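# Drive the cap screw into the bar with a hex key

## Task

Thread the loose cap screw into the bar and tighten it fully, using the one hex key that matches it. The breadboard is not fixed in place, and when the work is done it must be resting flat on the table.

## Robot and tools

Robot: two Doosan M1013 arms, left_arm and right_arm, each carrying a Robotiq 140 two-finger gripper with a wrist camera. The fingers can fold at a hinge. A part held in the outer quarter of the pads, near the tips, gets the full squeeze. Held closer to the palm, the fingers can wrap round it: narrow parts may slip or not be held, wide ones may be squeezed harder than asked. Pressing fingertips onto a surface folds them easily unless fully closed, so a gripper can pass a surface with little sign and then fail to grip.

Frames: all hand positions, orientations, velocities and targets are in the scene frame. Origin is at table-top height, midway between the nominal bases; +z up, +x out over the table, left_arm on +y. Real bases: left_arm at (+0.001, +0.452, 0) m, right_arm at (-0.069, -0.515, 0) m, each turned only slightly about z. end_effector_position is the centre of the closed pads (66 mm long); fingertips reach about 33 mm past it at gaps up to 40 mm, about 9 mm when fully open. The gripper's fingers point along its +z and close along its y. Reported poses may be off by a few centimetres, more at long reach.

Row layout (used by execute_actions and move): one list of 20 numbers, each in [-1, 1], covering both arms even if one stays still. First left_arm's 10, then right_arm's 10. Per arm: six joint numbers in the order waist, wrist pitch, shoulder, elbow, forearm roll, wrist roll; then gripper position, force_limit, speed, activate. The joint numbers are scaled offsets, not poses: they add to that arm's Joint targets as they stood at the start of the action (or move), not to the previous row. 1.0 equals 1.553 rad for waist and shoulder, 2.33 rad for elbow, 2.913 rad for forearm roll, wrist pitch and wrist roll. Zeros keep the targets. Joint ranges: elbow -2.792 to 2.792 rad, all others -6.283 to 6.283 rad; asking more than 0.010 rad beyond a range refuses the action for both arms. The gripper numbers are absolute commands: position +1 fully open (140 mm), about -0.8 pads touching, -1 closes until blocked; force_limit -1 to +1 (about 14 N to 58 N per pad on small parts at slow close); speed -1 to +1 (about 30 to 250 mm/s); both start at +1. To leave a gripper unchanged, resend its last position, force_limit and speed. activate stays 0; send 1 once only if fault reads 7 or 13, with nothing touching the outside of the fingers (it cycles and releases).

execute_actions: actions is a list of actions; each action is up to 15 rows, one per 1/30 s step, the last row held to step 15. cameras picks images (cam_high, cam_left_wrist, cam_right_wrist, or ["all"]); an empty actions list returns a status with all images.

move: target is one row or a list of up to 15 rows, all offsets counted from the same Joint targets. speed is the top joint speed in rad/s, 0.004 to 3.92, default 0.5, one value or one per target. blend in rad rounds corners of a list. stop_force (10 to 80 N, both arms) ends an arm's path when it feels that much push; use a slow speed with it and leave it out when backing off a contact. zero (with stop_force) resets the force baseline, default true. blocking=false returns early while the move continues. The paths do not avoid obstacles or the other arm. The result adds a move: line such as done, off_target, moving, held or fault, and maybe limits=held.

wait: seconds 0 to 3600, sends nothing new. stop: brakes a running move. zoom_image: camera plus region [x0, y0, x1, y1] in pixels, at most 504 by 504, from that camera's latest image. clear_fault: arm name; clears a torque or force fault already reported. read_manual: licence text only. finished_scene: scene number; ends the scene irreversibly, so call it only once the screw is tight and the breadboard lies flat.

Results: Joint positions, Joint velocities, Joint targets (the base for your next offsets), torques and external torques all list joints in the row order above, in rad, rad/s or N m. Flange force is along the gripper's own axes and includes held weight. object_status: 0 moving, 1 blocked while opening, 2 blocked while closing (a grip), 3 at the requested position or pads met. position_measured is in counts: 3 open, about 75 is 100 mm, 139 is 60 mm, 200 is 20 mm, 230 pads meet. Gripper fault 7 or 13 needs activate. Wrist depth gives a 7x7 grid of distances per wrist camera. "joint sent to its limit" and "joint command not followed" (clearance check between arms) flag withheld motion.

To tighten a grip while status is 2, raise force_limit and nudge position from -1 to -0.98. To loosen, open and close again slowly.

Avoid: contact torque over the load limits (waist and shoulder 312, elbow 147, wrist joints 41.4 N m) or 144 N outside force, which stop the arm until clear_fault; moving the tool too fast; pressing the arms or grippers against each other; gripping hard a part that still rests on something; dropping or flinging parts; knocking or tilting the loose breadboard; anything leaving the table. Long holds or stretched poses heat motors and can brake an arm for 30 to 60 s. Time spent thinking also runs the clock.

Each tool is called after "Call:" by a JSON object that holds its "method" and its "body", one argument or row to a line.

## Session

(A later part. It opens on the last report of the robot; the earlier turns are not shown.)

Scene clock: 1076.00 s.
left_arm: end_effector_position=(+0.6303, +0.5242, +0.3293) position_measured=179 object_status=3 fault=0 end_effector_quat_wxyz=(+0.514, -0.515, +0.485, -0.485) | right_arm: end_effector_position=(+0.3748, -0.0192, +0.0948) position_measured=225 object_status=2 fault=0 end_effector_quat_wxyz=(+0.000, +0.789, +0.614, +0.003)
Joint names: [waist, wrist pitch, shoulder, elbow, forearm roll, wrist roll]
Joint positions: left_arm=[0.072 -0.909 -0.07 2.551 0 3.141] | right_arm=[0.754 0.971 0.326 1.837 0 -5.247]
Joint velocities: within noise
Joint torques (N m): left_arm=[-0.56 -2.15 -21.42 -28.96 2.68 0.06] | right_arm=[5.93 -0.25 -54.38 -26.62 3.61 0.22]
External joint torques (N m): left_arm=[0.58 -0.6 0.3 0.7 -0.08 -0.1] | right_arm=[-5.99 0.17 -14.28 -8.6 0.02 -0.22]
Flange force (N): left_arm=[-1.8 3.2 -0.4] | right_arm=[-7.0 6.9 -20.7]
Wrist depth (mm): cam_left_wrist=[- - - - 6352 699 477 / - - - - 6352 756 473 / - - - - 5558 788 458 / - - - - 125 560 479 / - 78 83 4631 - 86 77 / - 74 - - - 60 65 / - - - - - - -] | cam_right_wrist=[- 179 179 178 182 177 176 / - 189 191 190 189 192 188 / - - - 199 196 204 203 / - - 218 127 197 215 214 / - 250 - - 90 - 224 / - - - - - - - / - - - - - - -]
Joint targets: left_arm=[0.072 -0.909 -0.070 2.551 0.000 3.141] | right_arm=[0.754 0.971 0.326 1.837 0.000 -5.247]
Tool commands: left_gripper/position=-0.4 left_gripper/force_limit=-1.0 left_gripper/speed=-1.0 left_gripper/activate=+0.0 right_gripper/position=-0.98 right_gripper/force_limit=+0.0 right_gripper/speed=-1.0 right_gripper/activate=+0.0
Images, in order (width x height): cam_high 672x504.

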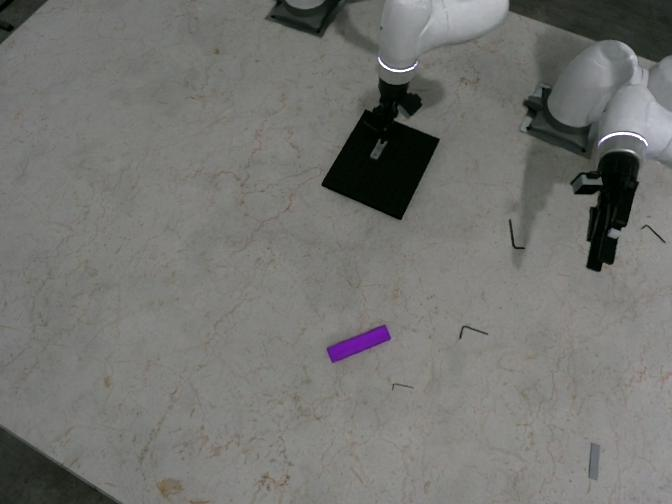

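Call:
{"method": "move", "body": {
  "target": [0,0,0,0,0,0,-0.4,-1,-1,0,-0.00071,0.00037,-0.00127,0.00037,0,0,-0.98,0,-1,0],
  "speed": 0.3
}}

Call:
{"method": "move", "body": {
  "target": [0,0,0,0,0,0,-0.4,-1,-1,0,0,-0.0024,0.00238,0.00143,0,0,-0.98,0,-1,0],
  "speed": 0.008,
  "stop_force": 10
}}

Call:
{"method": "move", "body": {
  "target": [0,0,0,0,0,0,-0.4,-1,-1,0,-0.00023,0.00049,-0.00077,-0.0001,0,0,-0.98,0,-1,0],
  "speed": 0.3
}}

Call:
{"method": "move", "body": {
  "target": [0,0,0,0,0,0,-0.4,-1,-1,0,0,-0.0024,0.00238,0.00143,0,0,-0.98,0,-1,0],
  "speed": 0.008,
  "stop_force": 10
}}

Call:
{"method": "move", "body": {
  "target": [0,0,0,0,0,0,-0.4,-1,-1,0,0.00051,0.00054,-0.00054,-0.00032,0,0,-0.98,0,-1,0],
  "speed": 0.3
}}

Call:
{"method": "move", "body": {
  "target": [0,0,0,0,0,0,-0.4,-1,-1,0,0,-0.0024,0.00238,0.00143,0,0,-0.98,0,-1,0],
  "speed": 0.008,
  "stop_force": 10,
  "cameras": ["cam_right_wrist"]
}}

Call:
{"method": "zoom_image", "body": {
  "camera": "cam_right_wrist",
  "region": [335, 195, 375, 235]
}}

Scene clock: 1123.27 s.
left_arm: end_effector_position=(+0.6303, +0.5242, +0.3293) position_measured=179 object_status=3 fault=0 end_effector_quat_wxyz=(+0.514, -0.515, +0.485, -0.485) | right_arm: end_effector_position=(+0.3748, -0.0202, +0.0957) position_measured=225 object_status=2 fault=0 end_effector_quat_wxyz=(+0.000, +0.789, +0.614, +0.003)
Joint positions: left_arm=[0.072 -0.909 -0.07 2.551 0 3.141] | right_arm=[0.753 0.972 0.324 1.838 0 -5.247]
Joint torques (N m): left_arm=[-0.48 -2.1 -21.14 -28.89 2.66 0.05] | right_arm=[6.72 0.49 -66.48 -34.53 3.79 0.16]
External joint torques (N m): left_arm=[0.54 -0.66 -0.29 0.57 -0.06 -0.1] | right_arm=[-6.71 -0.56 -1.66 -0.63 -0.16 -0.16]
Flange force (N): left_arm=[-1.6 2.0 -1.3] | right_arm=[-6.5 8.3 -1.1]
Wrist depth (mm): cam_left_wrist=[- - 6175 6352 5850 - 453 / - - - - 5850 710 476 / - - - 6352 4117 713 477 / - - 6352 6008 125 670 474 / - 78 83 5558 - 86 77 / - 74 - - - 60 65 / - - - - - - -] | cam_right_wrist=[- 179 179 179 179 179 179 / - 189 191 190 189 191 189 / 227 228 - 199 196 203 208 / 236 - - 126 211 215 214 / - - - - 90 - 225 / - - - - - - - / - - - - - - -]
Joint targets: left_arm=[0.072 -0.909 -0.070 2.551 0.000 3.141] | right_arm=[0.753 0.972 0.324 1.838 0.000 -5.247]
move: done

Scene clock: 1124.10 s.
left_arm: end_effector_position=(+0.6303, +0.5242, +0.3293) position_measured=179 object_status=3 fault=0 end_effector_quat_wxyz=(+0.514, -0.515, +0.485, -0.485) | right_arm: end_effector_position=(+0.3749, -0.0202, +0.0946) position_measured=225 object_status=2 fault=0 end_effector_quat_wxyz=(+0.000, +0.789, +0.614, +0.003)
Joint positions: left_arm=[0.072 -0.909 -0.07 2.551 0 3.141] | right_arm=[0.753 0.97 0.326 1.839 0 -5.247]
Joint torques (N m): left_arm=[-0.47 -2.12 -21.16 -28.95 2.64 0.04] | right_arm=[7.05 0.33 -56.6 -27.4 4.34 0.26]
External joint torques (N m): left_arm=[0.53 -0.64 -0.23 0.67 -0.05 -0.09] | right_arm=[-6.99 -0.4 -12.74 -7.99 -0.69 -0.26]
Flange force (N): left_arm=[-1.6 2.1 -1.3] | right_arm=[-7.3 8.5 -17.8]
Wrist depth (mm): cam_left_wrist=[- - 5558 6538 4194 635 471 / 2850 - 4446 - 5052 646 469 / 2850 - 5850 - 4359 719 475 / 3045 3833 110 5850 125 674 480 / - 78 83 4730 - 86 75 / - 74 - 5422 - 60 65 / - - - - - - -] | cam_right_wrist=[200 178 178 178 179 178 175 / - 187 190 189 187 189 189 / - - 207 198 196 200 201 / - - 212 126 211 215 214 / - - - - 90 - 229 / - - - - - - - / - - - - - - -]
Joint targets: left_arm=[0.072 -0.909 -0.070 2.551 0.000 3.141] | right_arm=[0.753 0.970 0.326 1.839 0.000 -5.247]
move: contact (right_arm)

Scene clock: 1124.60 s.
left_arm: end_effector_position=(+0.6303, +0.5242, +0.3293) position_measured=179 object_status=3 fault=0 end_effector_quat_wxyz=(+0.514, -0.515, +0.485, -0.485) | right_arm: end_effector_position=(+0.3748, -0.0206, +0.0954) position_measured=225 object_status=2 fault=0 end_effector_quat_wxyz=(+0.000, +0.789, +0.614, +0.003)
Joint positions: left_arm=[0.072 -0.909 -0.07 2.551 0 3.141] | right_arm=[0.752 0.971 0.324 1.839 0 -5.247]
Joint torques (N m): left_arm=[-0.89 -2.08 -21.21 -29.04 2.69 0.14] | right_arm=[5.96 0.4 -65.95 -33.92 3.75 0.23]
External joint torques (N m): left_arm=[0.94 -0.66 0.11 0.78 -0.1 -0.18] | right_arm=[-5.81 -0.47 -2.67 -1.31 -0.11 -0.23]
Flange force (N): left_arm=[-3.1 3.1 -0.9] | right_arm=[-5.9 7.2 -2.8]
Wrist depth (mm): cam_left_wrist=[- - - 4631 - 598 493 / - - - 6008 6008 717 475 / 3088 - - - 6175 797 463 / - - 6538 - 136 724 431 / 3045 78 83 5293 - 86 77 / - 74 - 4042 - 60 65 / - - - 3318 - - -] | cam_right_wrist=[- 180 179 179 180 177 180 / - 186 189 189 191 184 189 / - 195 200 200 196 202 204 / - - - 127 211 210 215 / - - - - 90 - 223 / - - - - - - - / - - - - - - -]
Joint targets: left_arm=[0.072 -0.909 -0.070 2.551 0.000 3.141] | right_arm=[0.752 0.971 0.324 1.839 0.000 -5.247]
move: done

Scene clock: 1125.43 s.
left_arm: end_effector_position=(+0.6303, +0.5242, +0.3293) position_measured=179 object_status=3 fault=0 end_effector_quat_wxyz=(+0.514, -0.515, +0.485, -0.485) | right_arm: end_effector_position=(+0.3750, -0.0204, +0.0945) position_measured=225 object_status=2 fault=0 end_effector_quat_wxyz=(+0.000, +0.789, +0.614, +0.004)
Joint positions: left_arm=[0.072 -0.909 -0.07 2.551 0 3.141] | right_arm=[0.752 0.969 0.325 1.84 0 -5.247]
Joint torques (N m): left_arm=[-0.49 -2.14 -21.1 -28.95 2.68 0.07] | right_arm=[7.24 0.57 -55.43 -25.83 3.95 0.18]
External joint torques (N m): left_arm=[0.45 -0.6 0.32 0.71 -0.09 -0.12] | right_arm=[-7.15 -0.64 -13.28 -9.41 -0.32 -0.18]
Flange force (N): left_arm=[-1.4 3.3 -0.4] | right_arm=[-5.7 9.5 -19.0]
Wrist depth (mm): cam_left_wrist=[3529 3088 - - 6538 579 468 / - - - - 5700 656 452 / 1967 4730 - - - 652 474 / - - - 5558 124 609 480 / - 78 83 5170 - 86 77 / - 74 - 4730 - 60 65 / - - - - - - -] | cam_right_wrist=[- 178 179 180 179 178 177 / 211 187 191 189 190 191 189 / - - 197 199 196 201 201 / - - - 127 211 214 214 / - - - - 90 - 229 / - - - - - - - / - - - - - - -]
Joint targets: left_arm=[0.072 -0.909 -0.070 2.551 0.000 3.141] | right_arm=[0.752 0.969 0.325 1.840 0.000 -5.247]
move: contact (right_arm)

Scene clock: 1125.93 s.
left_arm: end_effector_position=(+0.6303, +0.5242, +0.3293) position_measured=179 object_status=3 fault=0 end_effector_quat_wxyz=(+0.514, -0.515, +0.485, -0.485) | right_arm: end_effector_position=(+0.3746, -0.0200, +0.0954) position_measured=225 object_status=2 fault=0 end_effector_quat_wxyz=(+0.000, +0.789, +0.614, +0.004)
Joint positions: left_arm=[0.072 -0.909 -0.07 2.551 0 3.141] | right_arm=[0.753 0.971 0.324 1.839 0 -5.247]
Joint torques (N m): left_arm=[-0.35 -2.03 -20.77 -28.72 2.65 0.06] | right_arm=[5.69 0.47 -66.33 -34.04 3.72 0.23]
External joint torques (N m): left_arm=[0.44 -0.73 -0.64 0.46 -0.06 -0.11] | right_arm=[-5.59 -0.54 -2.25 -1.19 -0.09 -0.23]
Flange force (N): left_arm=[-1.3 1.3 -1.7] | right_arm=[-5.4 7.1 -2.1]
Wrist depth (mm): cam_left_wrist=[- - 6175 - 6538 708 477 / - - - - 5293 726 454 / - - - - 5700 - 477 / 3768 - - - 125 619 476 / 2964 78 83 4730 - 86 77 / - 74 - 4730 - 60 65 / - - - 3529 - - -] | cam_right_wrist=[- 179 179 179 179 179 179 / - 189 189 190 190 187 190 / - - - 199 196 201 201 / - - 217 127 212 208 211 / - - - - 90 - 223 / - - - - - - - / - - - - - - -]
Joint targets: left_arm=[0.072 -0.909 -0.070 2.551 0.000 3.141] | right_arm=[0.753 0.971 0.324 1.839 0.000 -5.247]
move: done

Scene clock: 1126.73 s.
left_arm: end_effector_position=(+0.6303, +0.5242, +0.3293) position_measured=179 object_status=3 fault=0 end_effector_quat_wxyz=(+0.514, -0.515, +0.485, -0.485) | right_arm: end_effector_position=(+0.3748, -0.0199, +0.0946) position_measured=225 object_status=2 fault=0 end_effector_quat_wxyz=(+0.000, +0.789, +0.614, +0.004)
Joint positions: left_arm=[0.072 -0.909 -0.07 2.551 0 3.141] | right_arm=[0.753 0.969 0.325 1.84 0 -5.247]
Joint torques (N m): left_arm=[-0.26 -2.1 -21.4 -28.99 2.65 0.12] | right_arm=[9.13 0.06 -56.36 -27.46 5.06 0.17]
External joint torques (N m): left_arm=[0.22 -0.65 0.39 0.7 -0.05 -0.16] | right_arm=[-9.15 -0.13 -12.2 -7.75 -1.43 -0.17]
Flange force (N): left_arm=[-0.9 3.6 -0.2] | right_arm=[-8.5 11.4 -17.6]
Wrist depth (mm): cam_left_wrist=[- - - - 4631 708 469 / 2925 2964 - - 5170 - 451 / - - 6175 - 4833 726 538 / - - - - 134 - 479 / - 78 83 - - 86 77 / - 74 - - - 60 65 / - - - - - - -] | cam_right_wrist=[203 178 178 179 179 180 177 / - 187 189 189 190 185 189 / - - - 198 196 202 203 / - - - 127 211 215 215 / - - - - 90 - 227 / - - - - - - - / - - - - - - -]
Joint targets: left_arm=[0.072 -0.909 -0.070 2.551 0.000 3.141] | right_arm=[0.753 0.969 0.325 1.840 0.000 -5.247]
move: contact (right_arm)
cam_right_wrist: T_world_to_cam=[[0.97247, -0.23292, -0.00701, -0.35773], [-0.21775, -0.919, 0.32868, 0.03492], [-0.083, -0.31811, -0.94442, 0.25573]] pos_world=[0.37672, 0.03012, 0.22753]

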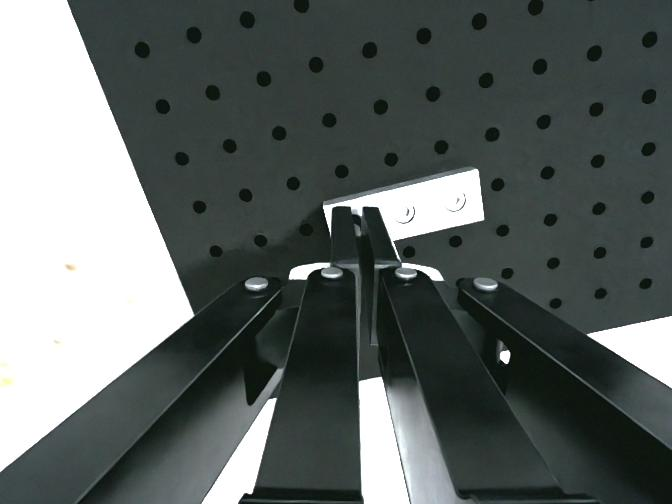

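Scaled by 12.600 from the camera's image (finer frame: 960x720).

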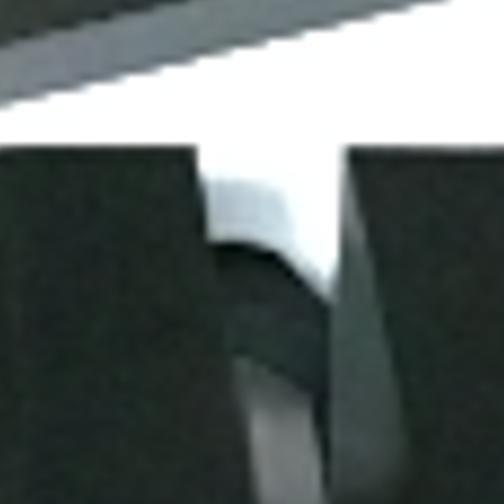

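Call:
{"method": "move", "body": {
  "target": [0,0,0,0,0,0,-0.4,-1,-1,0,-0.00062,0.00055,-0.00051,-0.00035,0,0,-0.98,0,-1,0],
  "speed": 0.3
}}

Call:
{"method": "move", "body": {
  "target": [0,0,0,0,0,0,-0.4,-1,-1,0,0,-0.0024,0.00238,0.00143,0,0,-0.98,0,-1,0],
  "speed": 0.008,
  "stop_force": 10
}}

Call:
{"method": "move", "body": {
  "target": [0,0,0,0,0,0,-0.4,-1,-1,0,-0.00022,0.00058,-0.00036,-0.00049,0,0,-0.98,0,-1,0],
  "speed": 0.3
}}

Call:
{"method": "move", "body": {
  "target": [0,0,0,0,0,0,-0.4,-1,-1,0,0,-0.0024,0.00238,0.00143,0,0,-0.98,0,-1,0],
  "speed": 0.008,
  "stop_force": 10
}}

Call:
{"method": "move", "body": {
  "target": [0,0,0,0,0,0,-0.4,-1,-1,0,0.00002,0.00045,-0.00092,0.00004,0,0,-0.98,0,-1,0],
  "speed": 0.3
}}

Call:
{"method": "move", "body": {
  "target": [0,0,0,0,0,0,-0.4,-1,-1,0,0,-0.0024,0.00238,0.00143,0,0,-0.98,0,-1,0],
  "speed": 0.008,
  "stop_force": 10
}}

Scene clock: 1137.73 s.
left_arm: end_effector_position=(+0.6303, +0.5242, +0.3293) position_measured=179 object_status=3 fault=0 end_effector_quat_wxyz=(+0.514, -0.515, +0.485, -0.485) | right_arm: end_effector_position=(+0.3753, -0.0203, +0.0955) position_measured=225 object_status=2 fault=0 end_effector_quat_wxyz=(+0.000, +0.789, +0.614, +0.004)
Joint positions: left_arm=[0.072 -0.909 -0.07 2.551 0 3.141] | right_arm=[0.752 0.971 0.324 1.839 0 -5.247]
Joint torques (N m): left_arm=[-0.41 -2.12 -21.18 -29.18 2.67 0.05] | right_arm=[6.01 0.51 -66.78 -34.02 3.75 0.21]
External joint torques (N m): left_arm=[0.54 -0.64 -0.32 0.9 -0.09 -0.1] | right_arm=[-5.89 -0.58 -1.86 -1.24 -0.12 -0.21]
Flange force (N): left_arm=[-1.5 2.2 -1.8] | right_arm=[-5.1 7.7 -1.7]
Wrist depth (mm): cam_left_wrist=[- 5293 5052 - 6175 777 469 / - - - - 6538 666 472 / 2925 - - - 6175 674 455 / 3131 4042 - - 126 646 444 / - 78 83 - - 85 75 / - 74 - - - 60 65 / - - - - - - -] | cam_right_wrist=[- 179 179 180 180 180 180 / - 189 190 189 190 - 190 / - - - 199 196 203 204 / - - 217 127 212 215 213 / 256 - - - 90 - - / - - - - - - - / - - - - - - -]
Joint targets: left_arm=[0.072 -0.909 -0.070 2.551 0.000 3.141] | right_arm=[0.752 0.971 0.324 1.839 0.000 -5.247]
move: done

Scene clock: 1138.57 s.
left_arm: end_effector_position=(+0.6303, +0.5242, +0.3293) position_measured=179 object_status=3 fault=0 end_effector_quat_wxyz=(+0.514, -0.515, +0.485, -0.485) | right_arm: end_effector_position=(+0.3754, -0.0202, +0.0945) position_measured=225 object_status=2 fault=0 end_effector_quat_wxyz=(+0.000, +0.789, +0.614, +0.004)
Joint positions: left_arm=[0.072 -0.909 -0.07 2.551 0 3.141] | right_arm=[0.752 0.968 0.325 1.839 0 -5.247]
Joint torques (N m): left_arm=[-0.58 -2.03 -21.16 -28.91 2.64 0.07] | right_arm=[6.73 -0.49 -53.47 -26.7 4 0.21]
External joint torques (N m): left_arm=[0.55 -0.7 0.31 0.71 -0.06 -0.12] | right_arm=[-6.77 0.42 -15.64 -8.64 -0.36 -0.21]
Flange force (N): left_arm=[-1.9 3.6 -0.4] | right_arm=[-9.1 7.2 -22.5]
Wrist depth (mm): cam_left_wrist=[- - - 6175 6008 635 438 / - 6538 - - 5558 713 474 / - - - - 6175 - 478 / - - - - 125 668 501 / - 78 83 4833 - 86 75 / - 74 - - - 60 65 / - - - - - - -] | cam_right_wrist=[- 179 178 179 179 179 178 / - 183 189 189 190 189 190 / - - - 198 195 200 201 / - - - 126 211 211 214 / - - - - 90 - 226 / - - - - - - - / - - - - - - -]
Joint targets: left_arm=[0.072 -0.909 -0.070 2.551 0.000 3.141] | right_arm=[0.752 0.968 0.325 1.839 0.000 -5.247]
move: contact (right_arm)

Scene clock: 1139.07 s.
left_arm: end_effector_position=(+0.6303, +0.5242, +0.3293) position_measured=179 object_status=3 fault=0 end_effector_quat_wxyz=(+0.514, -0.515, +0.485, -0.485) | right_arm: end_effector_position=(+0.3757, -0.0202, +0.0954) position_measured=225 object_status=2 fault=0 end_effector_quat_wxyz=(+0.000, +0.790, +0.614, +0.004)
Joint positions: left_arm=[0.072 -0.909 -0.07 2.551 0 3.141] | right_arm=[0.752 0.97 0.325 1.838 0 -5.247]
Joint torques (N m): left_arm=[-0.8 -2.08 -21.31 -29.04 2.7 0.08] | right_arm=[6.37 0.36 -66.93 -34.1 3.69 0.24]
External joint torques (N m): left_arm=[0.8 -0.66 0.42 0.83 -0.12 -0.13] | right_arm=[-6.37 -0.44 -2.38 -1.33 -0.04 -0.24]
Flange force (N): left_arm=[-2.5 3.8 -0.4] | right_arm=[-5.9 8.2 -2.6]
Wrist depth (mm): cam_left_wrist=[- - 6008 5293 6538 - 447 / - - 6538 - 4194 - 472 / - - - - - 633 503 / - - 111 - 135 579 537 / - 78 83 - - 86 77 / - 74 - - - 60 65 / - - - - - - -] | cam_right_wrist=[- 179 179 178 179 179 178 / 212 189 192 190 189 189 189 / - - 199 198 198 202 202 / - - - 127 212 214 215 / - - - - 90 - 226 / - - - - - - - / - - - - - - -]
Joint targets: left_arm=[0.072 -0.909 -0.070 2.551 0.000 3.141] | right_arm=[0.752 0.970 0.325 1.838 0.000 -5.247]
move: done

Scene clock: 1139.87 s.
left_arm: end_effector_position=(+0.6303, +0.5242, +0.3293) position_measured=179 object_status=3 fault=0 end_effector_quat_wxyz=(+0.514, -0.515, +0.485, -0.485) | right_arm: end_effector_position=(+0.3759, -0.0200, +0.0946) position_measured=225 object_status=2 fault=0 end_effector_quat_wxyz=(+0.000, +0.790, +0.614, +0.004)
Joint positions: left_arm=[0.072 -0.909 -0.07 2.551 0 3.141] | right_arm=[0.752 0.968 0.326 1.839 0 -5.247]
Joint torques (N m): left_arm=[-0.24 -2.1 -21.16 -29.04 2.68 0.04] | right_arm=[6.42 -0.37 -50.29 -24.62 3.94 0.19]
External joint torques (N m): left_arm=[0.21 -0.63 0.36 0.82 -0.09 -0.08] | right_arm=[-6.55 0.29 -18.42 -10.64 -0.31 -0.18]
Flange force (N): left_arm=[-0.5 3.6 -0.5] | right_arm=[-8.8 6.9 -26.5]
Wrist depth (mm): cam_left_wrist=[- - 5170 - 5850 - 468 / - - 4730 - 4359 746 448 / - - - - 6352 783 435 / 2850 - - - 125 103 458 / - 78 83 125 - 86 77 / - 74 - - - 60 65 / - - - 3420 - - -] | cam_right_wrist=[- 178 179 180 179 177 179 / - 188 194 188 187 191 189 / - 225 201 198 196 202 204 / - - 212 126 198 214 214 / - - - - 90 - 226 / - - - - - - - / - - - - - - -]
Joint targets: left_arm=[0.072 -0.909 -0.070 2.551 0.000 3.141] | right_arm=[0.752 0.968 0.326 1.839 0.000 -5.247]
move: contact (right_arm)

Scene clock: 1140.37 s.
left_arm: end_effector_position=(+0.6303, +0.5242, +0.3293) position_measured=179 object_status=3 fault=0 end_effector_quat_wxyz=(+0.514, -0.515, +0.485, -0.485) | right_arm: end_effector_position=(+0.3755, -0.0204, +0.0955) position_measured=225 object_status=2 fault=0 end_effector_quat_wxyz=(+0.000, +0.790, +0.614, +0.004)
Joint positions: left_arm=[0.072 -0.909 -0.07 2.551 0 3.141] | right_arm=[0.752 0.97 0.324 1.839 0 -5.247]
Joint torques (N m): left_arm=[-0.25 -2.09 -21 -28.85 2.67 0.07] | right_arm=[6.17 0.38 -66.67 -34.03 3.71 0.18]
External joint torques (N m): left_arm=[0.32 -0.67 -0.27 0.56 -0.07 -0.12] | right_arm=[-6.24 -0.46 -1.61 -1.19 -0.08 -0.18]
Flange force (N): left_arm=[-0.9 2.0 -1.2] | right_arm=[-5.1 8.3 -1.7]
Wrist depth (mm): cam_left_wrist=[- - 6352 - 5850 746 449 / 2647 - - - 6352 713 475 / - - - 6538 - - 476 / - - - - 134 678 477 / 2814 78 83 124 - 86 77 / - 74 - 4117 - 60 65 / - - - - - - -] | cam_right_wrist=[- 179 181 180 179 180 179 / - 190 192 190 189 190 190 / - - 199 198 196 203 204 / - - 217 126 211 211 215 / - - - - 90 - 228 / - - - - - - - / - - - - - - -]
Joint targets: left_arm=[0.072 -0.909 -0.070 2.551 0.000 3.141] | right_arm=[0.752 0.970 0.324 1.839 0.000 -5.247]
move: done

Scene clock: 1141.17 s.
left_arm: end_effector_position=(+0.6303, +0.5242, +0.3293) position_measured=179 object_status=3 fault=0 end_effector_quat_wxyz=(+0.514, -0.515, +0.485, -0.485) | right_arm: end_effector_position=(+0.3756, -0.0203, +0.0946) position_measured=225 object_status=2 fault=0 end_effector_quat_wxyz=(-0.001, +0.790, +0.614, +0.004)
Joint positions: left_arm=[0.072 -0.909 -0.07 2.551 0 3.141] | right_arm=[0.752 0.968 0.325 1.84 0 -5.247]
Joint torques (N m): left_arm=[-0.46 -2.07 -20.83 -28.93 2.64 0] | right_arm=[5.21 -0.8 -55.61 -28.56 3.52 0.24]
External joint torques (N m): left_arm=[0.5 -0.67 -0.28 0.67 -0.06 -0.04] | right_arm=[-5.25 0.73 -12.43 -6.53 0.1 -0.24]
Flange force (N): left_arm=[-1.4 2.1 -1.4] | right_arm=[-7.5 5.4 -18.3]
Wrist depth (mm): cam_left_wrist=[- - - - 5052 699 475 / 3833 - - 6352 5850 726 471 / - - - - 5052 - 477 / - - - - 125 102 478 / - 78 83 4833 - 86 77 / - 74 - - - 60 65 / - - - - - - -] | cam_right_wrist=[- 178 178 178 179 179 179 / - 189 190 189 189 - 190 / - 201 197 198 196 200 200 / - - 218 127 211 214 211 / - - - - 90 - 229 / - - - - - - - / - - - - - - -]
Joint targets: left_arm=[0.072 -0.909 -0.070 2.551 0.000 3.141] | right_arm=[0.752 0.968 0.325 1.840 0.000 -5.247]
move: contact (right_arm)

Call:
{"method": "move", "body": {
  "target": [0,0,0,0,0,0,-0.4,-1,-1,0,0.00013,0.00045,-0.00094,0.00006,0,0,-0.98,0,-1,0],
  "speed": 0.3
}}

Call:
{"method": "move", "body": {
  "target": [0,0,0,0,0,0,-0.4,-1,-1,0,0,-0.0024,0.00238,0.00143,0,0,-0.98,0,-1,0],
  "speed": 0.008,
  "stop_force": 10
}}

Call:
{"method": "move", "body": {
  "target": [0,0,0,0,0,0,-0.4,-1,-1,0,-0.0002,0.00056,-0.00044,-0.00041,0,0.0172,-0.98,0,-1,0],
  "speed": 0.3
}}

Call:
{"method": "move", "body": {
  "target": [0,0,0,0,0,0,-0.4,-1,-1,0,0,-0.0024,0.00238,0.00143,0,0,-0.98,0,-1,0],
  "speed": 0.008,
  "stop_force": 10
}}

Call:
{"method": "move", "body": {
  "target": [0,0,0,0,0,0,-0.4,-1,-1,0,0.0004,0.0005,-0.00074,-0.00014,0,-0.0343,-0.98,0,-1,0],
  "speed": 0.3
}}

Call:
{"method": "move", "body": {
  "target": [0,0,0,0,0,0,-0.4,-1,-1,0,0,-0.0024,0.00238,0.00143,0,0,-0.98,0,-1,0],
  "speed": 0.008,
  "stop_force": 10
}}

Scene clock: 1156.23 s.
left_arm: end_effector_position=(+0.6303, +0.5242, +0.3293) position_measured=179 object_status=3 fault=0 end_effector_quat_wxyz=(+0.514, -0.515, +0.485, -0.485) | right_arm: end_effector_position=(+0.3752, -0.0205, +0.0954) position_measured=225 object_status=2 fault=0 end_effector_quat_wxyz=(+0.000, +0.790, +0.614, +0.004)
Joint positions: left_arm=[0.072 -0.909 -0.07 2.551 0 3.141] | right_arm=[0.752 0.969 0.324 1.84 0 -5.247]
Joint torques (N m): left_arm=[-0.47 -2.15 -21.03 -28.78 2.68 0.05] | right_arm=[5.91 0.46 -66.87 -34.36 3.79 0.2]
External joint torques (N m): left_arm=[0.53 -0.61 -0.28 0.5 -0.09 -0.1] | right_arm=[-5.9 -0.54 -1.18 -0.79 -0.16 -0.2]
Flange force (N): left_arm=[-1.5 1.8 -1.1] | right_arm=[-5.0 7.8 -0.8]
Wrist depth (mm): cam_left_wrist=[- - - 6538 6175 664 471 / - - - 6008 5700 - 470 / - - - - 6175 - 473 / - - - - 125 724 450 / - 78 83 - - 86 77 / - 74 - - - 60 65 / - - - 3088 - - -] | cam_right_wrist=[- 179 179 180 179 174 179 / - 187 190 190 190 187 190 / - - 201 199 196 205 202 / 241 - 213 127 212 216 214 / - - - - 90 - 226 / - - - - - - - / - - - - - - -]
Joint targets: left_arm=[0.072 -0.909 -0.070 2.551 0.000 3.141] | right_arm=[0.752 0.969 0.324 1.840 0.000 -5.247]
move: done

Scene clock: 1157.07 s.
left_arm: end_effector_position=(+0.6303, +0.5242, +0.3293) position_measured=179 object_status=3 fault=0 end_effector_quat_wxyz=(+0.514, -0.515, +0.485, -0.485) | right_arm: end_effector_position=(+0.3753, -0.0204, +0.0945) position_measured=225 object_status=2 fault=0 end_effector_quat_wxyz=(-0.001, +0.790, +0.614, +0.005)
Joint positions: left_arm=[0.072 -0.909 -0.07 2.551 0 3.141] | right_arm=[0.752 0.967 0.325 1.841 0 -5.247]
Joint torques (N m): left_arm=[-0.83 -2.08 -21.05 -28.93 2.65 0.04] | right_arm=[6.16 0.27 -53.51 -26.25 3.79 0.2]
External joint torques (N m): left_arm=[0.87 -0.67 0.02 0.69 -0.07 -0.09] | right_arm=[-5.97 -0.35 -14.82 -8.9 -0.17 -0.2]
Flange force (N): left_arm=[-2.7 2.8 -0.9] | right_arm=[-7.4 6.7 -20.6]
Wrist depth (mm): cam_left_wrist=[- 4537 - 5558 3833 660 474 / - - - - 6175 791 472 / - - 5422 - 5052 775 497 / - - - 5052 125 780 475 / - 78 83 123 - 86 77 / - 74 - - - 60 65 / - - - - - - -] | cam_right_wrist=[200 178 179 178 181 179 179 / - 186 190 189 190 193 190 / - - - 198 196 204 203 / - 240 213 126 196 214 215 / - - - - 90 - 225 / - - - - - - - / - - - - - - -]
Joint targets: left_arm=[0.072 -0.909 -0.070 2.551 0.000 3.141] | right_arm=[0.752 0.967 0.325 1.841 0.000 -5.247]
move: contact (right_arm)

Scene clock: 1157.57 s.
left_arm: end_effector_position=(+0.6303, +0.5242, +0.3293) position_measured=179 object_status=3 fault=0 end_effector_quat_wxyz=(+0.514, -0.515, +0.485, -0.485) | right_arm: end_effector_position=(+0.3755, -0.0205, +0.0953) position_measured=225 object_status=2 fault=0 end_effector_quat_wxyz=(-0.001, +0.805, +0.594, +0.005)
Joint positions: left_arm=[0.072 -0.909 -0.07 2.551 0 3.141] | right_arm=[0.752 0.969 0.324 1.84 0 -5.197]
Joint torques (N m): left_arm=[-0.72 -2.04 -20.73 -28.82 2.66 -0.02] | right_arm=[6.56 0.48 -66.85 -34.16 3.65 0.18]
External joint torques (N m): left_arm=[0.7 -0.7 -0.2 0.58 -0.07 -0.03] | right_arm=[-6.67 -0.56 -1.35 -1.02 -0.03 -0.18]
Flange force (N): left_arm=[-2.0 2.3 -1.1] | right_arm=[-5.0 9.1 -1.1]
Wrist depth (mm): cam_left_wrist=[- - 6008 - 5293 713 431 / 3004 - - 6008 4631 662 471 / - - 5700 - 3970 660 479 / - - 6538 136 125 676 476 / - 78 83 - - 86 75 / - 74 - 3318 - 60 65 / - - - 3318 - - -] | cam_right_wrist=[- 179 179 179 179 177 179 / - 187 191 190 190 187 190 / - - 204 199 198 200 201 / 245 - 213 127 212 214 215 / 257 - - - 90 - - / - - - - - - - / - - - - - - -]
Joint targets: left_arm=[0.072 -0.909 -0.070 2.551 0.000 3.141] | right_arm=[0.752 0.969 0.324 1.840 0.000 -5.197]
move: done

Scene clock: 1158.90 s.
left_arm: end_effector_position=(+0.6303, +0.5242, +0.3293) position_measured=179 object_status=3 fault=0 end_effector_quat_wxyz=(+0.514, -0.515, +0.485, -0.485) | right_arm: end_effector_position=(+0.3755, -0.0205, +0.0919) position_measured=225 object_status=2 fault=0 end_effector_quat_wxyz=(-0.001, +0.805, +0.594, +0.005)
Joint positions: left_arm=[0.072 -0.909 -0.07 2.551 0 3.141] | right_arm=[0.752 0.962 0.327 1.843 0 -5.197]
Joint torques (N m): left_arm=[-0.78 -2.11 -20.89 -29.04 2.65 0.01] | right_arm=[5.41 -0.78 -55.8 -28.64 3.55 0.2]
External joint torques (N m): left_arm=[0.73 -0.63 -0.03 0.79 -0.06 -0.06] | right_arm=[-5.54 0.7 -13.07 -6.53 0.07 -0.2]
Flange force (N): left_arm=[-2.2 2.7 -1.1] | right_arm=[-8.2 5.8 -18.9]
Wrist depth (mm): cam_left_wrist=[2925 - - - 3474 704 522 / - - - - 6008 706 476 / - - 4631 - - 664 478 / - - 111 - 125 591 480 / - 78 83 - - 86 77 / - 74 - - - 60 65 / - - - - - - -] | cam_right_wrist=[- 178 176 177 178 177 175 / 206 186 186 187 186 186 186 / - - 195 196 194 198 197 / - - 214 127 193 208 213 / - - - - 90 - - / - - - - - - - / - - - - - - -]
Joint targets: left_arm=[0.072 -0.909 -0.070 2.551 0.000 3.141] | right_arm=[0.752 0.962 0.327 1.843 0.000 -5.197]
move: contact (right_arm)

Scene clock: 1159.57 s.
left_arm: end_effector_position=(+0.6303, +0.5242, +0.3293) position_measured=179 object_status=3 fault=0 end_effector_quat_wxyz=(+0.514, -0.515, +0.485, -0.485) | right_arm: end_effector_position=(+0.3751, -0.0204, +0.0928) position_measured=225 object_status=2 fault=0 end_effector_quat_wxyz=(+0.000, +0.774, +0.633, +0.005)
Joint positions: left_arm=[0.072 -0.909 -0.07 2.551 0 3.141] | right_arm=[0.752 0.964 0.326 1.842 0 -5.297]
Joint torques (N m): left_arm=[-0.54 -2.06 -21.15 -29.01 2.7 0.06] | right_arm=[6.41 0.44 -66.47 -34.38 3.79 0.18]
External joint torques (N m): left_arm=[0.47 -0.67 0.38 0.79 -0.11 -0.1] | right_arm=[-6.24 -0.51 -2.76 -0.89 -0.15 -0.18]
Flange force (N): left_arm=[-1.3 3.7 -0.4] | right_arm=[-7.4 6.9 -2.4]
Wrist depth (mm): cam_left_wrist=[3368 - 5170 5558 6008 668 467 / - - - - 6008 662 472 / 2292 - - - 5850 670 454 / - - 6175 - 125 635 477 / - 78 83 126 - 86 77 / - 74 - - - 60 65 / - - - 3176 - - -] | cam_right_wrist=[- 176 176 177 178 177 176 / 208 186 187 188 185 187 189 / - - - 196 193 194 203 / - 244 210 126 209 211 211 / - - - - 90 - 226 / - - - - - - - / - - - - - - -]
Joint targets: left_arm=[0.072 -0.909 -0.070 2.551 0.000 3.141] | right_arm=[0.752 0.964 0.326 1.842 0.000 -5.297]
move: done

Scene clock: 1160.40 s.
left_arm: end_effector_position=(+0.6303, +0.5242, +0.3293) position_measured=179 object_status=3 fault=0 end_effector_quat_wxyz=(+0.514, -0.515, +0.485, -0.485) | right_arm: end_effector_position=(+0.3752, -0.0202, +0.0919) position_measured=225 object_status=2 fault=0 end_effector_quat_wxyz=(+0.000, +0.774, +0.633, +0.005)
Joint positions: left_arm=[0.072 -0.909 -0.07 2.551 0 3.141] | right_arm=[0.752 0.962 0.327 1.843 0 -5.297]
Joint torques (N m): left_arm=[-0.63 -2.02 -20.84 -28.81 2.68 0.07] | right_arm=[6.52 -0.98 -53.03 -27.11 3.99 0.24]
External joint torques (N m): left_arm=[0.65 -0.73 -0.32 0.54 -0.08 -0.12] | right_arm=[-6.66 0.9 -15.48 -7.97 -0.38 -0.24]
Flange force (N): left_arm=[-2.0 2.1 -1.2] | right_arm=[-9.9 6.2 -22.7]
Wrist depth (mm): cam_left_wrist=[- - - - 6352 879 473 / - - - 6352 - 708 472 / 2887 6008 6538 - 5700 - 474 / 3004 5052 110 - 134 602 526 / - 78 83 - - 86 77 / - 74 - - - 60 65 / - - - 3045 - - -] | cam_right_wrist=[- 177 177 177 179 177 176 / - 185 187 190 187 186 188 / 223 219 - 197 194 200 199 / - - 212 126 195 212 213 / - - - - 90 - 226 / - - - - - - - / - - - - - - -]
Joint targets: left_arm=[0.072 -0.909 -0.070 2.551 0.000 3.141] | right_arm=[0.752 0.962 0.327 1.843 0.000 -5.297]
move: contact (right_arm)

Call:
{"method": "move", "body": {
  "target": [
    [0,0,0,0,0,0,-0.4,-1,-1,0,0,0,0,0,0,0,-0.66,-1,-1,0],
    [0,0,0,0,0,0,-0.4,-1,-1,0,-0.00209,0.00338,-0.00062,0.00031,0,0,-0.66,-1,-1,0],
    [0,0,0,0,0,0,-0.4,-1,-1,0,-0.00209,0.00338,-0.00062,0.00031,0,0,-1,-1,-1,0]
  ],
  "speed": 0.05,
  "cameras": ["cam_right_wrist"]
}}

Call:
{"method": "zoom_image", "body": {
  "camera": "cam_right_wrist",
  "region": [335, 195, 375, 235]
}}

Scene clock: 1181.20 s.
left_arm: end_effector_position=(+0.6303, +0.5242, +0.3293) position_measured=179 object_status=3 fault=0 end_effector_quat_wxyz=(+0.514, -0.515, +0.485, -0.485) | right_arm: end_effector_position=(+0.3742, -0.0243, +0.0922) position_measured=223 object_status=2 fault=0 end_effector_quat_wxyz=(+0.000, +0.775, +0.632, +0.000)
Joint positions: left_arm=[0.072 -0.909 -0.07 2.551 0 3.141] | right_arm=[0.749 0.972 0.326 1.844 0 -5.297]
Joint torques (N m): left_arm=[-0.64 -2.04 -21.49 -28.83 2.71 0.08] | right_arm=[6.87 0.84 -66.44 -33.02 3.96 0.22]
External joint torques (N m): left_arm=[0.63 -0.71 0.37 0.58 -0.12 -0.12] | right_arm=[-6.96 -0.89 -1.49 -1.92 -0.36 -0.22]
Flange force (N): left_arm=[-1.9 3.6 -0.1] | right_arm=[-5.0 9.7 -1.4]
Wrist depth (mm): cam_left_wrist=[- - 4940 5850 - 761 446 / 3004 - - - 5170 706 521 / 3368 4940 - - 6175 - 441 / - - - 136 134 680 480 / - 78 83 4194 - 86 78 / - 74 - - - 60 65 / - - - - - - -] | cam_right_wrist=[- 177 176 176 178 172 175 / - 186 187 186 187 189 186 / - - - 195 193 200 196 / - - 213 127 205 211 214 / - - - - 85 - 223 / - - - - - - - / - - - - - - -]
Joint targets: left_arm=[0.072 -0.909 -0.070 2.551 0.000 3.141] | right_arm=[0.749 0.972 0.326 1.844 0.000 -5.297]
move: done
cam_right_wrist: T_world_to_cam=[[0.98205, -0.18828, -0.011, -0.36033], [-0.17379, -0.92606, 0.33497, 0.01433], [-0.07325, -0.32704, -0.94217, 0.24796]] pos_world=[0.37452, 0.02652, 0.22485]

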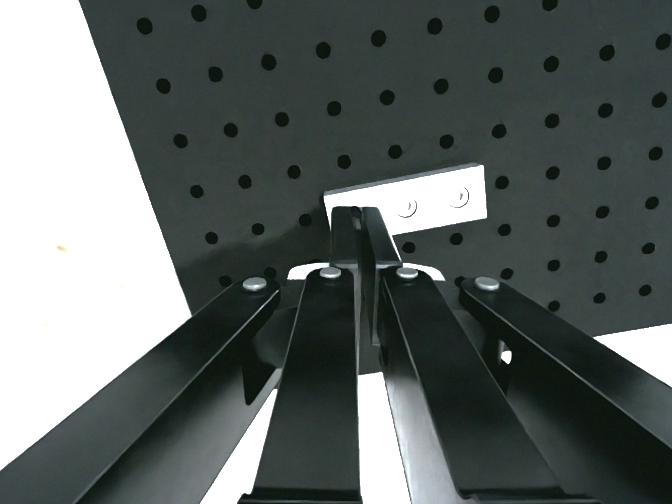

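Scaled by 12.600 from the camera's image (finer frame: 960x720).

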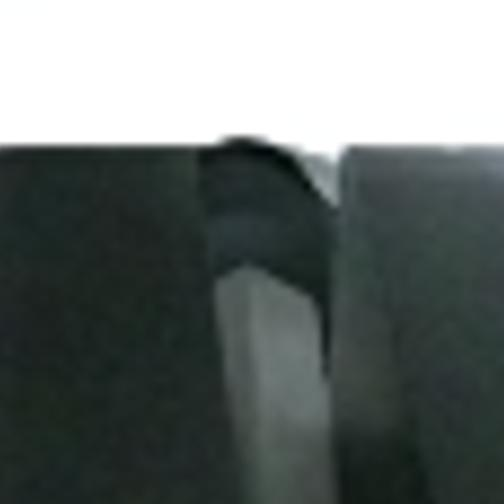

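Call:
{"method": "move", "body": {
  "target": [0,0,0,0,0,0,-0.4,-1,-1,0,0,-0.00014,0.00014,0.00008,0,0.5,-0.98,-0.1,-1,0],
  "speed": 1.5
}}

Call:
{"method": "move", "body": {
  "target": [0,0,0,0,0,0,-0.4,-1,-1,0,0,-0.00014,0.00014,0.00008,0,0.5,-0.98,-0.1,-1,0],
  "speed": 1.5,
  "cameras": ["cam_right_wrist"]
}}

Call:
{"method": "zoom_image", "body": {
  "camera": "cam_right_wrist",
  "region": [335, 195, 375, 235]
}}

Scene clock: 1192.00 s.
left_arm: end_effector_position=(+0.6303, +0.5242, +0.3293) position_measured=179 object_status=3 fault=0 end_effector_quat_wxyz=(+0.514, -0.515, +0.485, -0.485) | right_arm: end_effector_position=(+0.3742, -0.0243, +0.0920) position_measured=224 object_status=2 fault=0 end_effector_quat_wxyz=(+0.000, +0.999, -0.044, +0.000)
Joint positions: left_arm=[0.072 -0.909 -0.07 2.551 0 3.141] | right_arm=[0.749 0.971 0.326 1.844 0 -3.84]
Joint torques (N m): left_arm=[-0.62 -2.05 -21 -28.95 2.64 0.04] | right_arm=[-4.61 3 -59.25 -25.25 -0.87 0.29]
External joint torques (N m): left_arm=[0.59 -0.68 0.25 0.74 -0.05 -0.08] | right_arm=[4.61 -3.04 -8.98 -9.75 4.43 -0.29]
Flange force (N): left_arm=[-1.9 3.4 -0.5] | right_arm=[-2.0 -8.3 -11.1]
Wrist depth (mm): cam_left_wrist=[- - - - 5558 668 473 / - - 5850 - - 656 471 / - - - - 4117 - 474 / - - - 6175 125 618 505 / - 78 83 5850 - 86 75 / - 74 - 4117 - 60 65 / - - - - - - -] | cam_right_wrist=[173 175 180 178 176 176 - / 187 186 190 182 187 188 - / 198 198 199 193 198 199 - / - 207 211 127 208 209 - / - - - - 85 - - / - - - - - - - / - - - - - - -]
Joint targets: left_arm=[0.072 -0.909 -0.070 2.551 0.000 3.141] | right_arm=[0.749 0.971 0.326 1.844 0.000 -3.840]
move: done

Scene clock: 1193.57 s.
left_arm: end_effector_position=(+0.6303, +0.5242, +0.3293) position_measured=179 object_status=3 fault=0 end_effector_quat_wxyz=(+0.514, -0.515, +0.485, -0.485) | right_arm: end_effector_position=(+0.3742, -0.0243, +0.0917) position_measured=224 object_status=2 fault=0 end_effector_quat_wxyz=(+0.000, +0.716, -0.698, +0.000)
Joint positions: left_arm=[0.072 -0.909 -0.07 2.551 0 3.141] | right_arm=[0.749 0.971 0.326 1.844 0 -2.384]
Joint torques (N m): left_arm=[-0.46 -2.05 -21.18 -28.76 2.68 0.06] | right_arm=[1.46 6.45 -59.67 -19.75 1.39 0.25]
External joint torques (N m): left_arm=[0.46 -0.69 0.16 0.5 -0.09 -0.1] | right_arm=[-1.46 -6.42 -9.05 -15.29 2.18 -0.25]
Flange force (N): left_arm=[-1.4 3.0 -0.3] | right_arm=[-8.2 -11.4 -9.7]
Wrist depth (mm): cam_left_wrist=[- - - - - 633 472 / - - - - - 623 468 / - - - - 5850 736 453 / - - 111 5850 135 684 479 / - 78 82 124 - 86 77 / - 74 - - - 60 65 / - - - - - - -] | cam_right_wrist=[176 178 179 176 176 175 - / 186 187 186 187 186 186 - / 198 198 196 194 197 196 - / 211 210 210 127 127 237 - / 227 - - - 85 - - / - - - - - - - / - - - - - - -]
Joint targets: left_arm=[0.072 -0.909 -0.070 2.551 0.000 3.141] | right_arm=[0.749 0.971 0.326 1.844 0.000 -2.384]
move: done
cam_right_wrist: T_world_to_cam=[[-0.99916, -0.03943, -0.01135, 0.38462], [-0.04095, 0.94136, 0.33492, 0.01024], [-0.00253, 0.3351, -0.94218, 0.23713]] pos_world=[0.38531, -0.07393, 0.22435]

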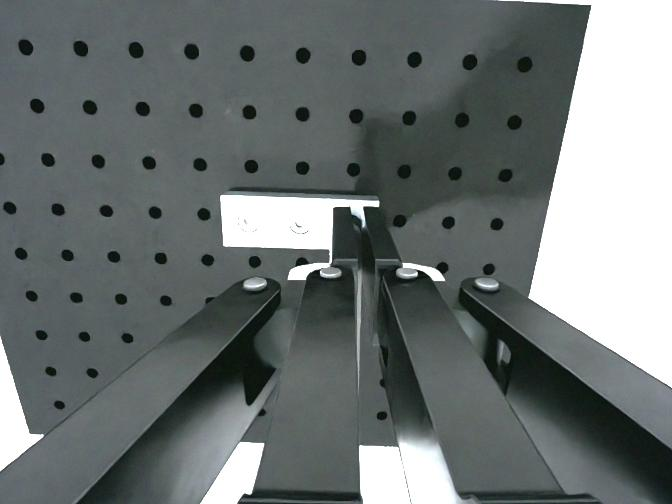

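Scaled by 12.600 from the camera's image (finer frame: 960x720).

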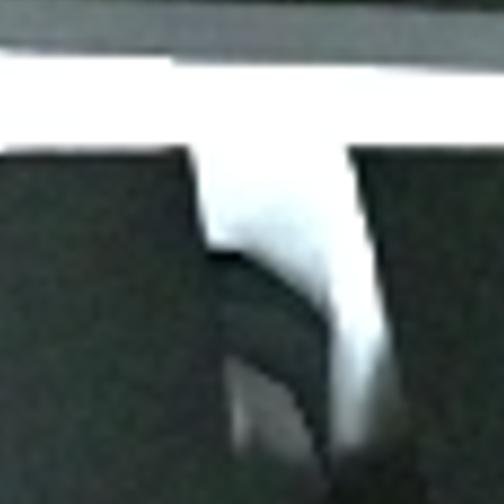

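Call:
{"method": "move", "body": {
  "target": [
    [0,0,0,0,0,0,-0.4,-1,-1,0,0,0,0,0,0,0,-0.66,-1,-1,0],
    [0,0,0,0,0,0,-0.4,-1,-1,0,0.0005,0.00018,0.00078,-0.00075,0,0,-0.66,-1,-1,0],
    [0,0,0,0,0,0,-0.4,-1,-1,0,0.0005,0.00018,0.00078,-0.00075,0,0,-1,-1,-1,0]
  ],
  "speed": 0.05
}}

Call:
{"method": "move", "body": {
  "target": [0,0,0,0,0,0,-0.4,-1,-1,0,0,-0.00014,0.00014,0.00008,0,0.5,-0.98,-0.1,-1,0],
  "speed": 1.5
}}

Call:
{"method": "move", "body": {
  "target": [0,0,0,0,0,0,-0.4,-1,-1,0,0,-0.00014,0.00014,0.00008,0,0.5,-0.98,-0.1,-1,0],
  "speed": 1.5
}}

Scene clock: 1215.17 s.
left_arm: end_effector_position=(+0.6303, +0.5242, +0.3293) position_measured=179 object_status=3 fault=0 end_effector_quat_wxyz=(+0.514, -0.515, +0.485, -0.485) | right_arm: end_effector_position=(+0.3744, -0.0233, +0.0917) position_measured=223 object_status=2 fault=0 end_effector_quat_wxyz=(+0.000, +0.717, -0.697, +0.000)
Joint positions: left_arm=[0.072 -0.909 -0.07 2.551 0 3.141] | right_arm=[0.75 0.972 0.328 1.842 0 -2.384]
Joint torques (N m): left_arm=[-0.62 -2.06 -21.37 -29 2.64 0.06] | right_arm=[8.03 1.02 -66.57 -33.36 4.44 0.21]
External joint torques (N m): left_arm=[0.51 -0.66 0.88 0.82 -0.05 -0.1] | right_arm=[-7.99 -0.99 -1.73 -1.56 -0.88 -0.21]
Flange force (N): left_arm=[-1.8 4.9 0.4] | right_arm=[8.9 -8.6 -1.2]
Wrist depth (mm): cam_left_wrist=[- - - 6352 - 701 472 / - - - - 6538 616 474 / - - - - 6538 612 476 / 3131 - - - 125 606 476 / - 78 83 4940 - 86 77 / - 74 - 4194 - 60 65 / - - - 3474 - - -] | cam_right_wrist=[176 176 176 175 176 175 200 / 189 186 184 186 181 186 - / 196 198 195 195 198 198 222 / 211 209 212 126 206 239 236 / 226 - - - 85 - - / - - - - - - - / - - - - - - -]
Joint targets: left_arm=[0.072 -0.909 -0.070 2.551 0.000 3.141] | right_arm=[0.750 0.972 0.328 1.842 0.000 -2.384]
move: done

Scene clock: 1216.73 s.
left_arm: end_effector_position=(+0.6303, +0.5242, +0.3293) position_measured=179 object_status=3 fault=0 end_effector_quat_wxyz=(+0.514, -0.515, +0.485, -0.485) | right_arm: end_effector_position=(+0.3744, -0.0233, +0.0915) position_measured=224 object_status=2 fault=0 end_effector_quat_wxyz=(+0.000, -0.071, +0.997, +0.000)
Joint positions: left_arm=[0.072 -0.909 -0.07 2.551 0 3.141] | right_arm=[0.75 0.971 0.328 1.842 0 -0.928]
Joint torques (N m): left_arm=[-0.18 -2.13 -21.4 -28.89 2.7 0.03] | right_arm=[-0.33 0.75 -64.33 -32.06 0.94 0.33]
External joint torques (N m): left_arm=[0.26 -0.62 0 0.61 -0.11 -0.08] | right_arm=[0.35 -0.72 -4.34 -2.94 2.69 -0.33]
Flange force (N): left_arm=[-0.5 2.5 -0.8] | right_arm=[0.5 -0.4 -5.2]
Wrist depth (mm): cam_left_wrist=[- - 6008 6352 4275 713 472 / - - - - 5422 788 476 / 2470 - - - 6538 715 432 / - - - - 125 632 477 / - 78 83 4730 - 86 77 / - 75 - - - 60 65 / - - - - - - -] | cam_right_wrist=[- 179 175 175 177 174 178 / - 191 186 186 186 188 185 / - 199 198 196 196 198 197 / 239 214 207 127 208 210 212 / - - - - 85 - - / - - - - - - - / - - - - - - -]
Joint targets: left_arm=[0.072 -0.909 -0.070 2.551 0.000 3.141] | right_arm=[0.750 0.971 0.328 1.842 0.000 -0.928]
move: done

Scene clock: 1218.30 s.
left_arm: end_effector_position=(+0.6303, +0.5242, +0.3293) position_measured=179 object_status=3 fault=0 end_effector_quat_wxyz=(+0.514, -0.515, +0.485, -0.485) | right_arm: end_effector_position=(+0.3744, -0.0233, +0.0913) position_measured=224 object_status=2 fault=0 end_effector_quat_wxyz=(+0.000, +0.611, +0.792, +0.000)
Joint positions: left_arm=[0.072 -0.909 -0.07 2.551 0 3.141] | right_arm=[0.75 0.971 0.328 1.843 0 0.529]
Joint torques (N m): left_arm=[-0.47 -2.1 -21.23 -28.93 2.67 0.05] | right_arm=[0.34 3.9 -69.38 -30.17 1.09 0.29]
External joint torques (N m): left_arm=[0.59 -0.65 -0.03 0.72 -0.1 -0.1] | right_arm=[-0.19 -3.93 0.83 -4.82 2.54 -0.29]
Flange force (N): left_arm=[-1.7 2.7 -1.0] | right_arm=[4.0 7.3 3.8]
Wrist depth (mm): cam_left_wrist=[- - 6538 6008 4117 701 471 / - - - - 6352 680 483 / - - - - 5293 680 478 / - - - - 125 633 476 / - 78 83 - - 86 77 / - 74 - - - 60 65 / - - - - - - -] | cam_right_wrist=[- - 175 175 175 173 174 / - 206 - 186 186 187 185 / - - 197 195 197 199 194 / 241 211 211 127 196 212 212 / 255 - - - 85 - 224 / - - - - - - - / - - - - - - -]
Joint targets: left_arm=[0.072 -0.909 -0.070 2.551 0.000 3.141] | right_arm=[0.750 0.971 0.328 1.843 0.000 0.529]
move: done

Call:
{"method": "move", "body": {
  "target": [0,0,0,0,0,0,-0.4,-1,-1,0,0,-0.00028,0.00028,0.00017,0,1.0,-0.98,-0.1,-1,0],
  "speed": 2
}}

Call:
{"method": "move", "body": {
  "target": [0,0,0,0,0,0,-0.4,-1,-1,0,0,-0.00026,0.00026,0.00015,0,0.94,-0.98,-0.1,-1,0],
  "speed": 2,
  "cameras": ["cam_right_wrist"]
}}

Call:
{"method": "zoom_image", "body": {
  "camera": "cam_right_wrist",
  "region": [335, 195, 375, 235]
}}

Scene clock: 1240.97 s.
left_arm: end_effector_position=(+0.6303, +0.5242, +0.3293) position_measured=179 object_status=3 fault=0 end_effector_quat_wxyz=(+0.514, -0.515, +0.485, -0.485) | right_arm: end_effector_position=(+0.3744, -0.0233, +0.0908) position_measured=224 object_status=2 fault=0 end_effector_quat_wxyz=(+0.000, +0.856, -0.517, +0.000)
Joint positions: left_arm=[0.072 -0.909 -0.07 2.551 0 3.141] | right_arm=[0.75 0.97 0.329 1.843 0 3.442]
Joint torques (N m): left_arm=[-0.67 -2.07 -20.93 -28.83 2.63 0.05] | right_arm=[16.33 2.37 -64.34 -28.89 8.19 0.28]
External joint torques (N m): left_arm=[0.65 -0.67 -0.07 0.61 -0.04 -0.09] | right_arm=[-16.34 -2.36 -4.5 -6.13 -4.63 -0.28]
Flange force (N): left_arm=[-2.2 2.6 -0.9] | right_arm=[22.5 -11.7 -5.1]
Wrist depth (mm): cam_left_wrist=[- - 4446 5700 6175 708 469 / 3705 - - - - 662 473 / 3368 - - - 5293 772 476 / - - - 6538 125 754 476 / - 78 83 - - 86 77 / - 74 - - - 60 65 / - - - - - - -] | cam_right_wrist=[175 175 173 175 175 192 - / - 183 186 181 185 185 209 / 196 195 194 191 196 196 - / 210 210 210 126 207 213 - / 225 218 - - 85 - - / - - - - - - - / - - - - - - -]
Joint targets: left_arm=[0.072 -0.909 -0.070 2.551 0.000 3.141] | right_arm=[0.750 0.970 0.329 1.843 0.000 3.442]
move: done

Scene clock: 1243.03 s.
left_arm: end_effector_position=(+0.6303, +0.5242, +0.3293) position_measured=179 object_status=3 fault=0 end_effector_quat_wxyz=(+0.514, -0.515, +0.485, -0.485) | right_arm: end_effector_position=(+0.3744, -0.0233, +0.0904) position_measured=224 object_status=2 fault=0 end_effector_quat_wxyz=(+0.000, +0.335, +0.942, +0.000)
Joint positions: left_arm=[0.072 -0.909 -0.07 2.551 0 3.141] | right_arm=[0.75 0.969 0.329 1.843 0 6.18]
Joint torques (N m): left_arm=[-0.43 -2.09 -20.96 -28.69 2.69 0.05] | right_arm=[6.56 1.53 -63.98 -30.64 3.99 0.26]
External joint torques (N m): left_arm=[0.49 -0.66 -0.24 0.41 -0.1 -0.1] | right_arm=[-6.55 -1.53 -4.79 -4.34 -0.36 -0.26]
Flange force (N): left_arm=[-1.4 1.9 -0.9] | right_arm=[-10.3 0.0 -5.4]
Wrist depth (mm): cam_left_wrist=[- - - 4940 6175 676 474 / - - - - - 724 474 / - - - - - 719 476 / - - - - 134 674 477 / - 78 83 5850 - 86 77 / - 74 - - - 60 65 / - - - - - - -] | cam_right_wrist=[- - - - 174 174 176 / - - 194 - 184 186 185 / - 197 196 197 195 195 196 / - 238 207 126 205 210 210 / - - - - 85 - 225 / - - - - - - - / - - - - - - -]
Joint targets: left_arm=[0.072 -0.909 -0.070 2.551 0.000 3.141] | right_arm=[0.750 0.969 0.329 1.843 0.000 6.180]
move: done
cam_right_wrist: T_world_to_cam=[[0.62051, 0.78412, -0.0111, -0.20231], [0.74115, -0.58176, 0.33505, -0.31855], [0.25626, -0.21613, -0.94213, 0.12574]] pos_world=[0.3294, 0.00049, 0.22295]

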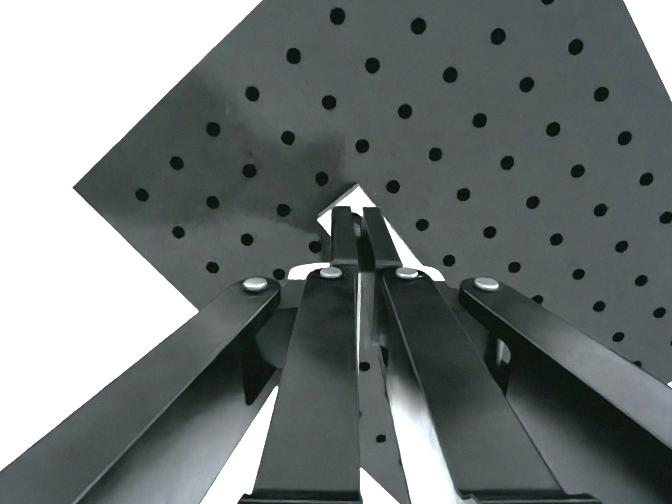

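Scaled by 12.600 from the camera's image (finer frame: 960x720).

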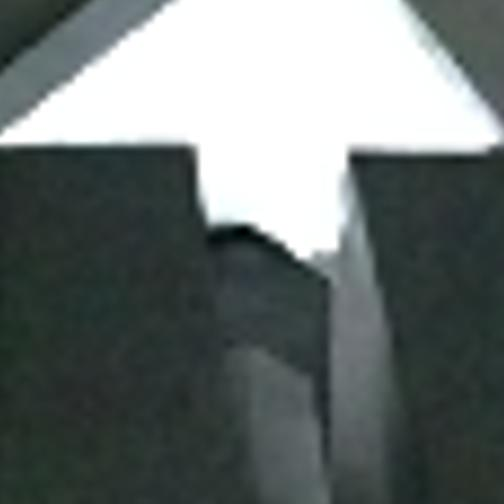

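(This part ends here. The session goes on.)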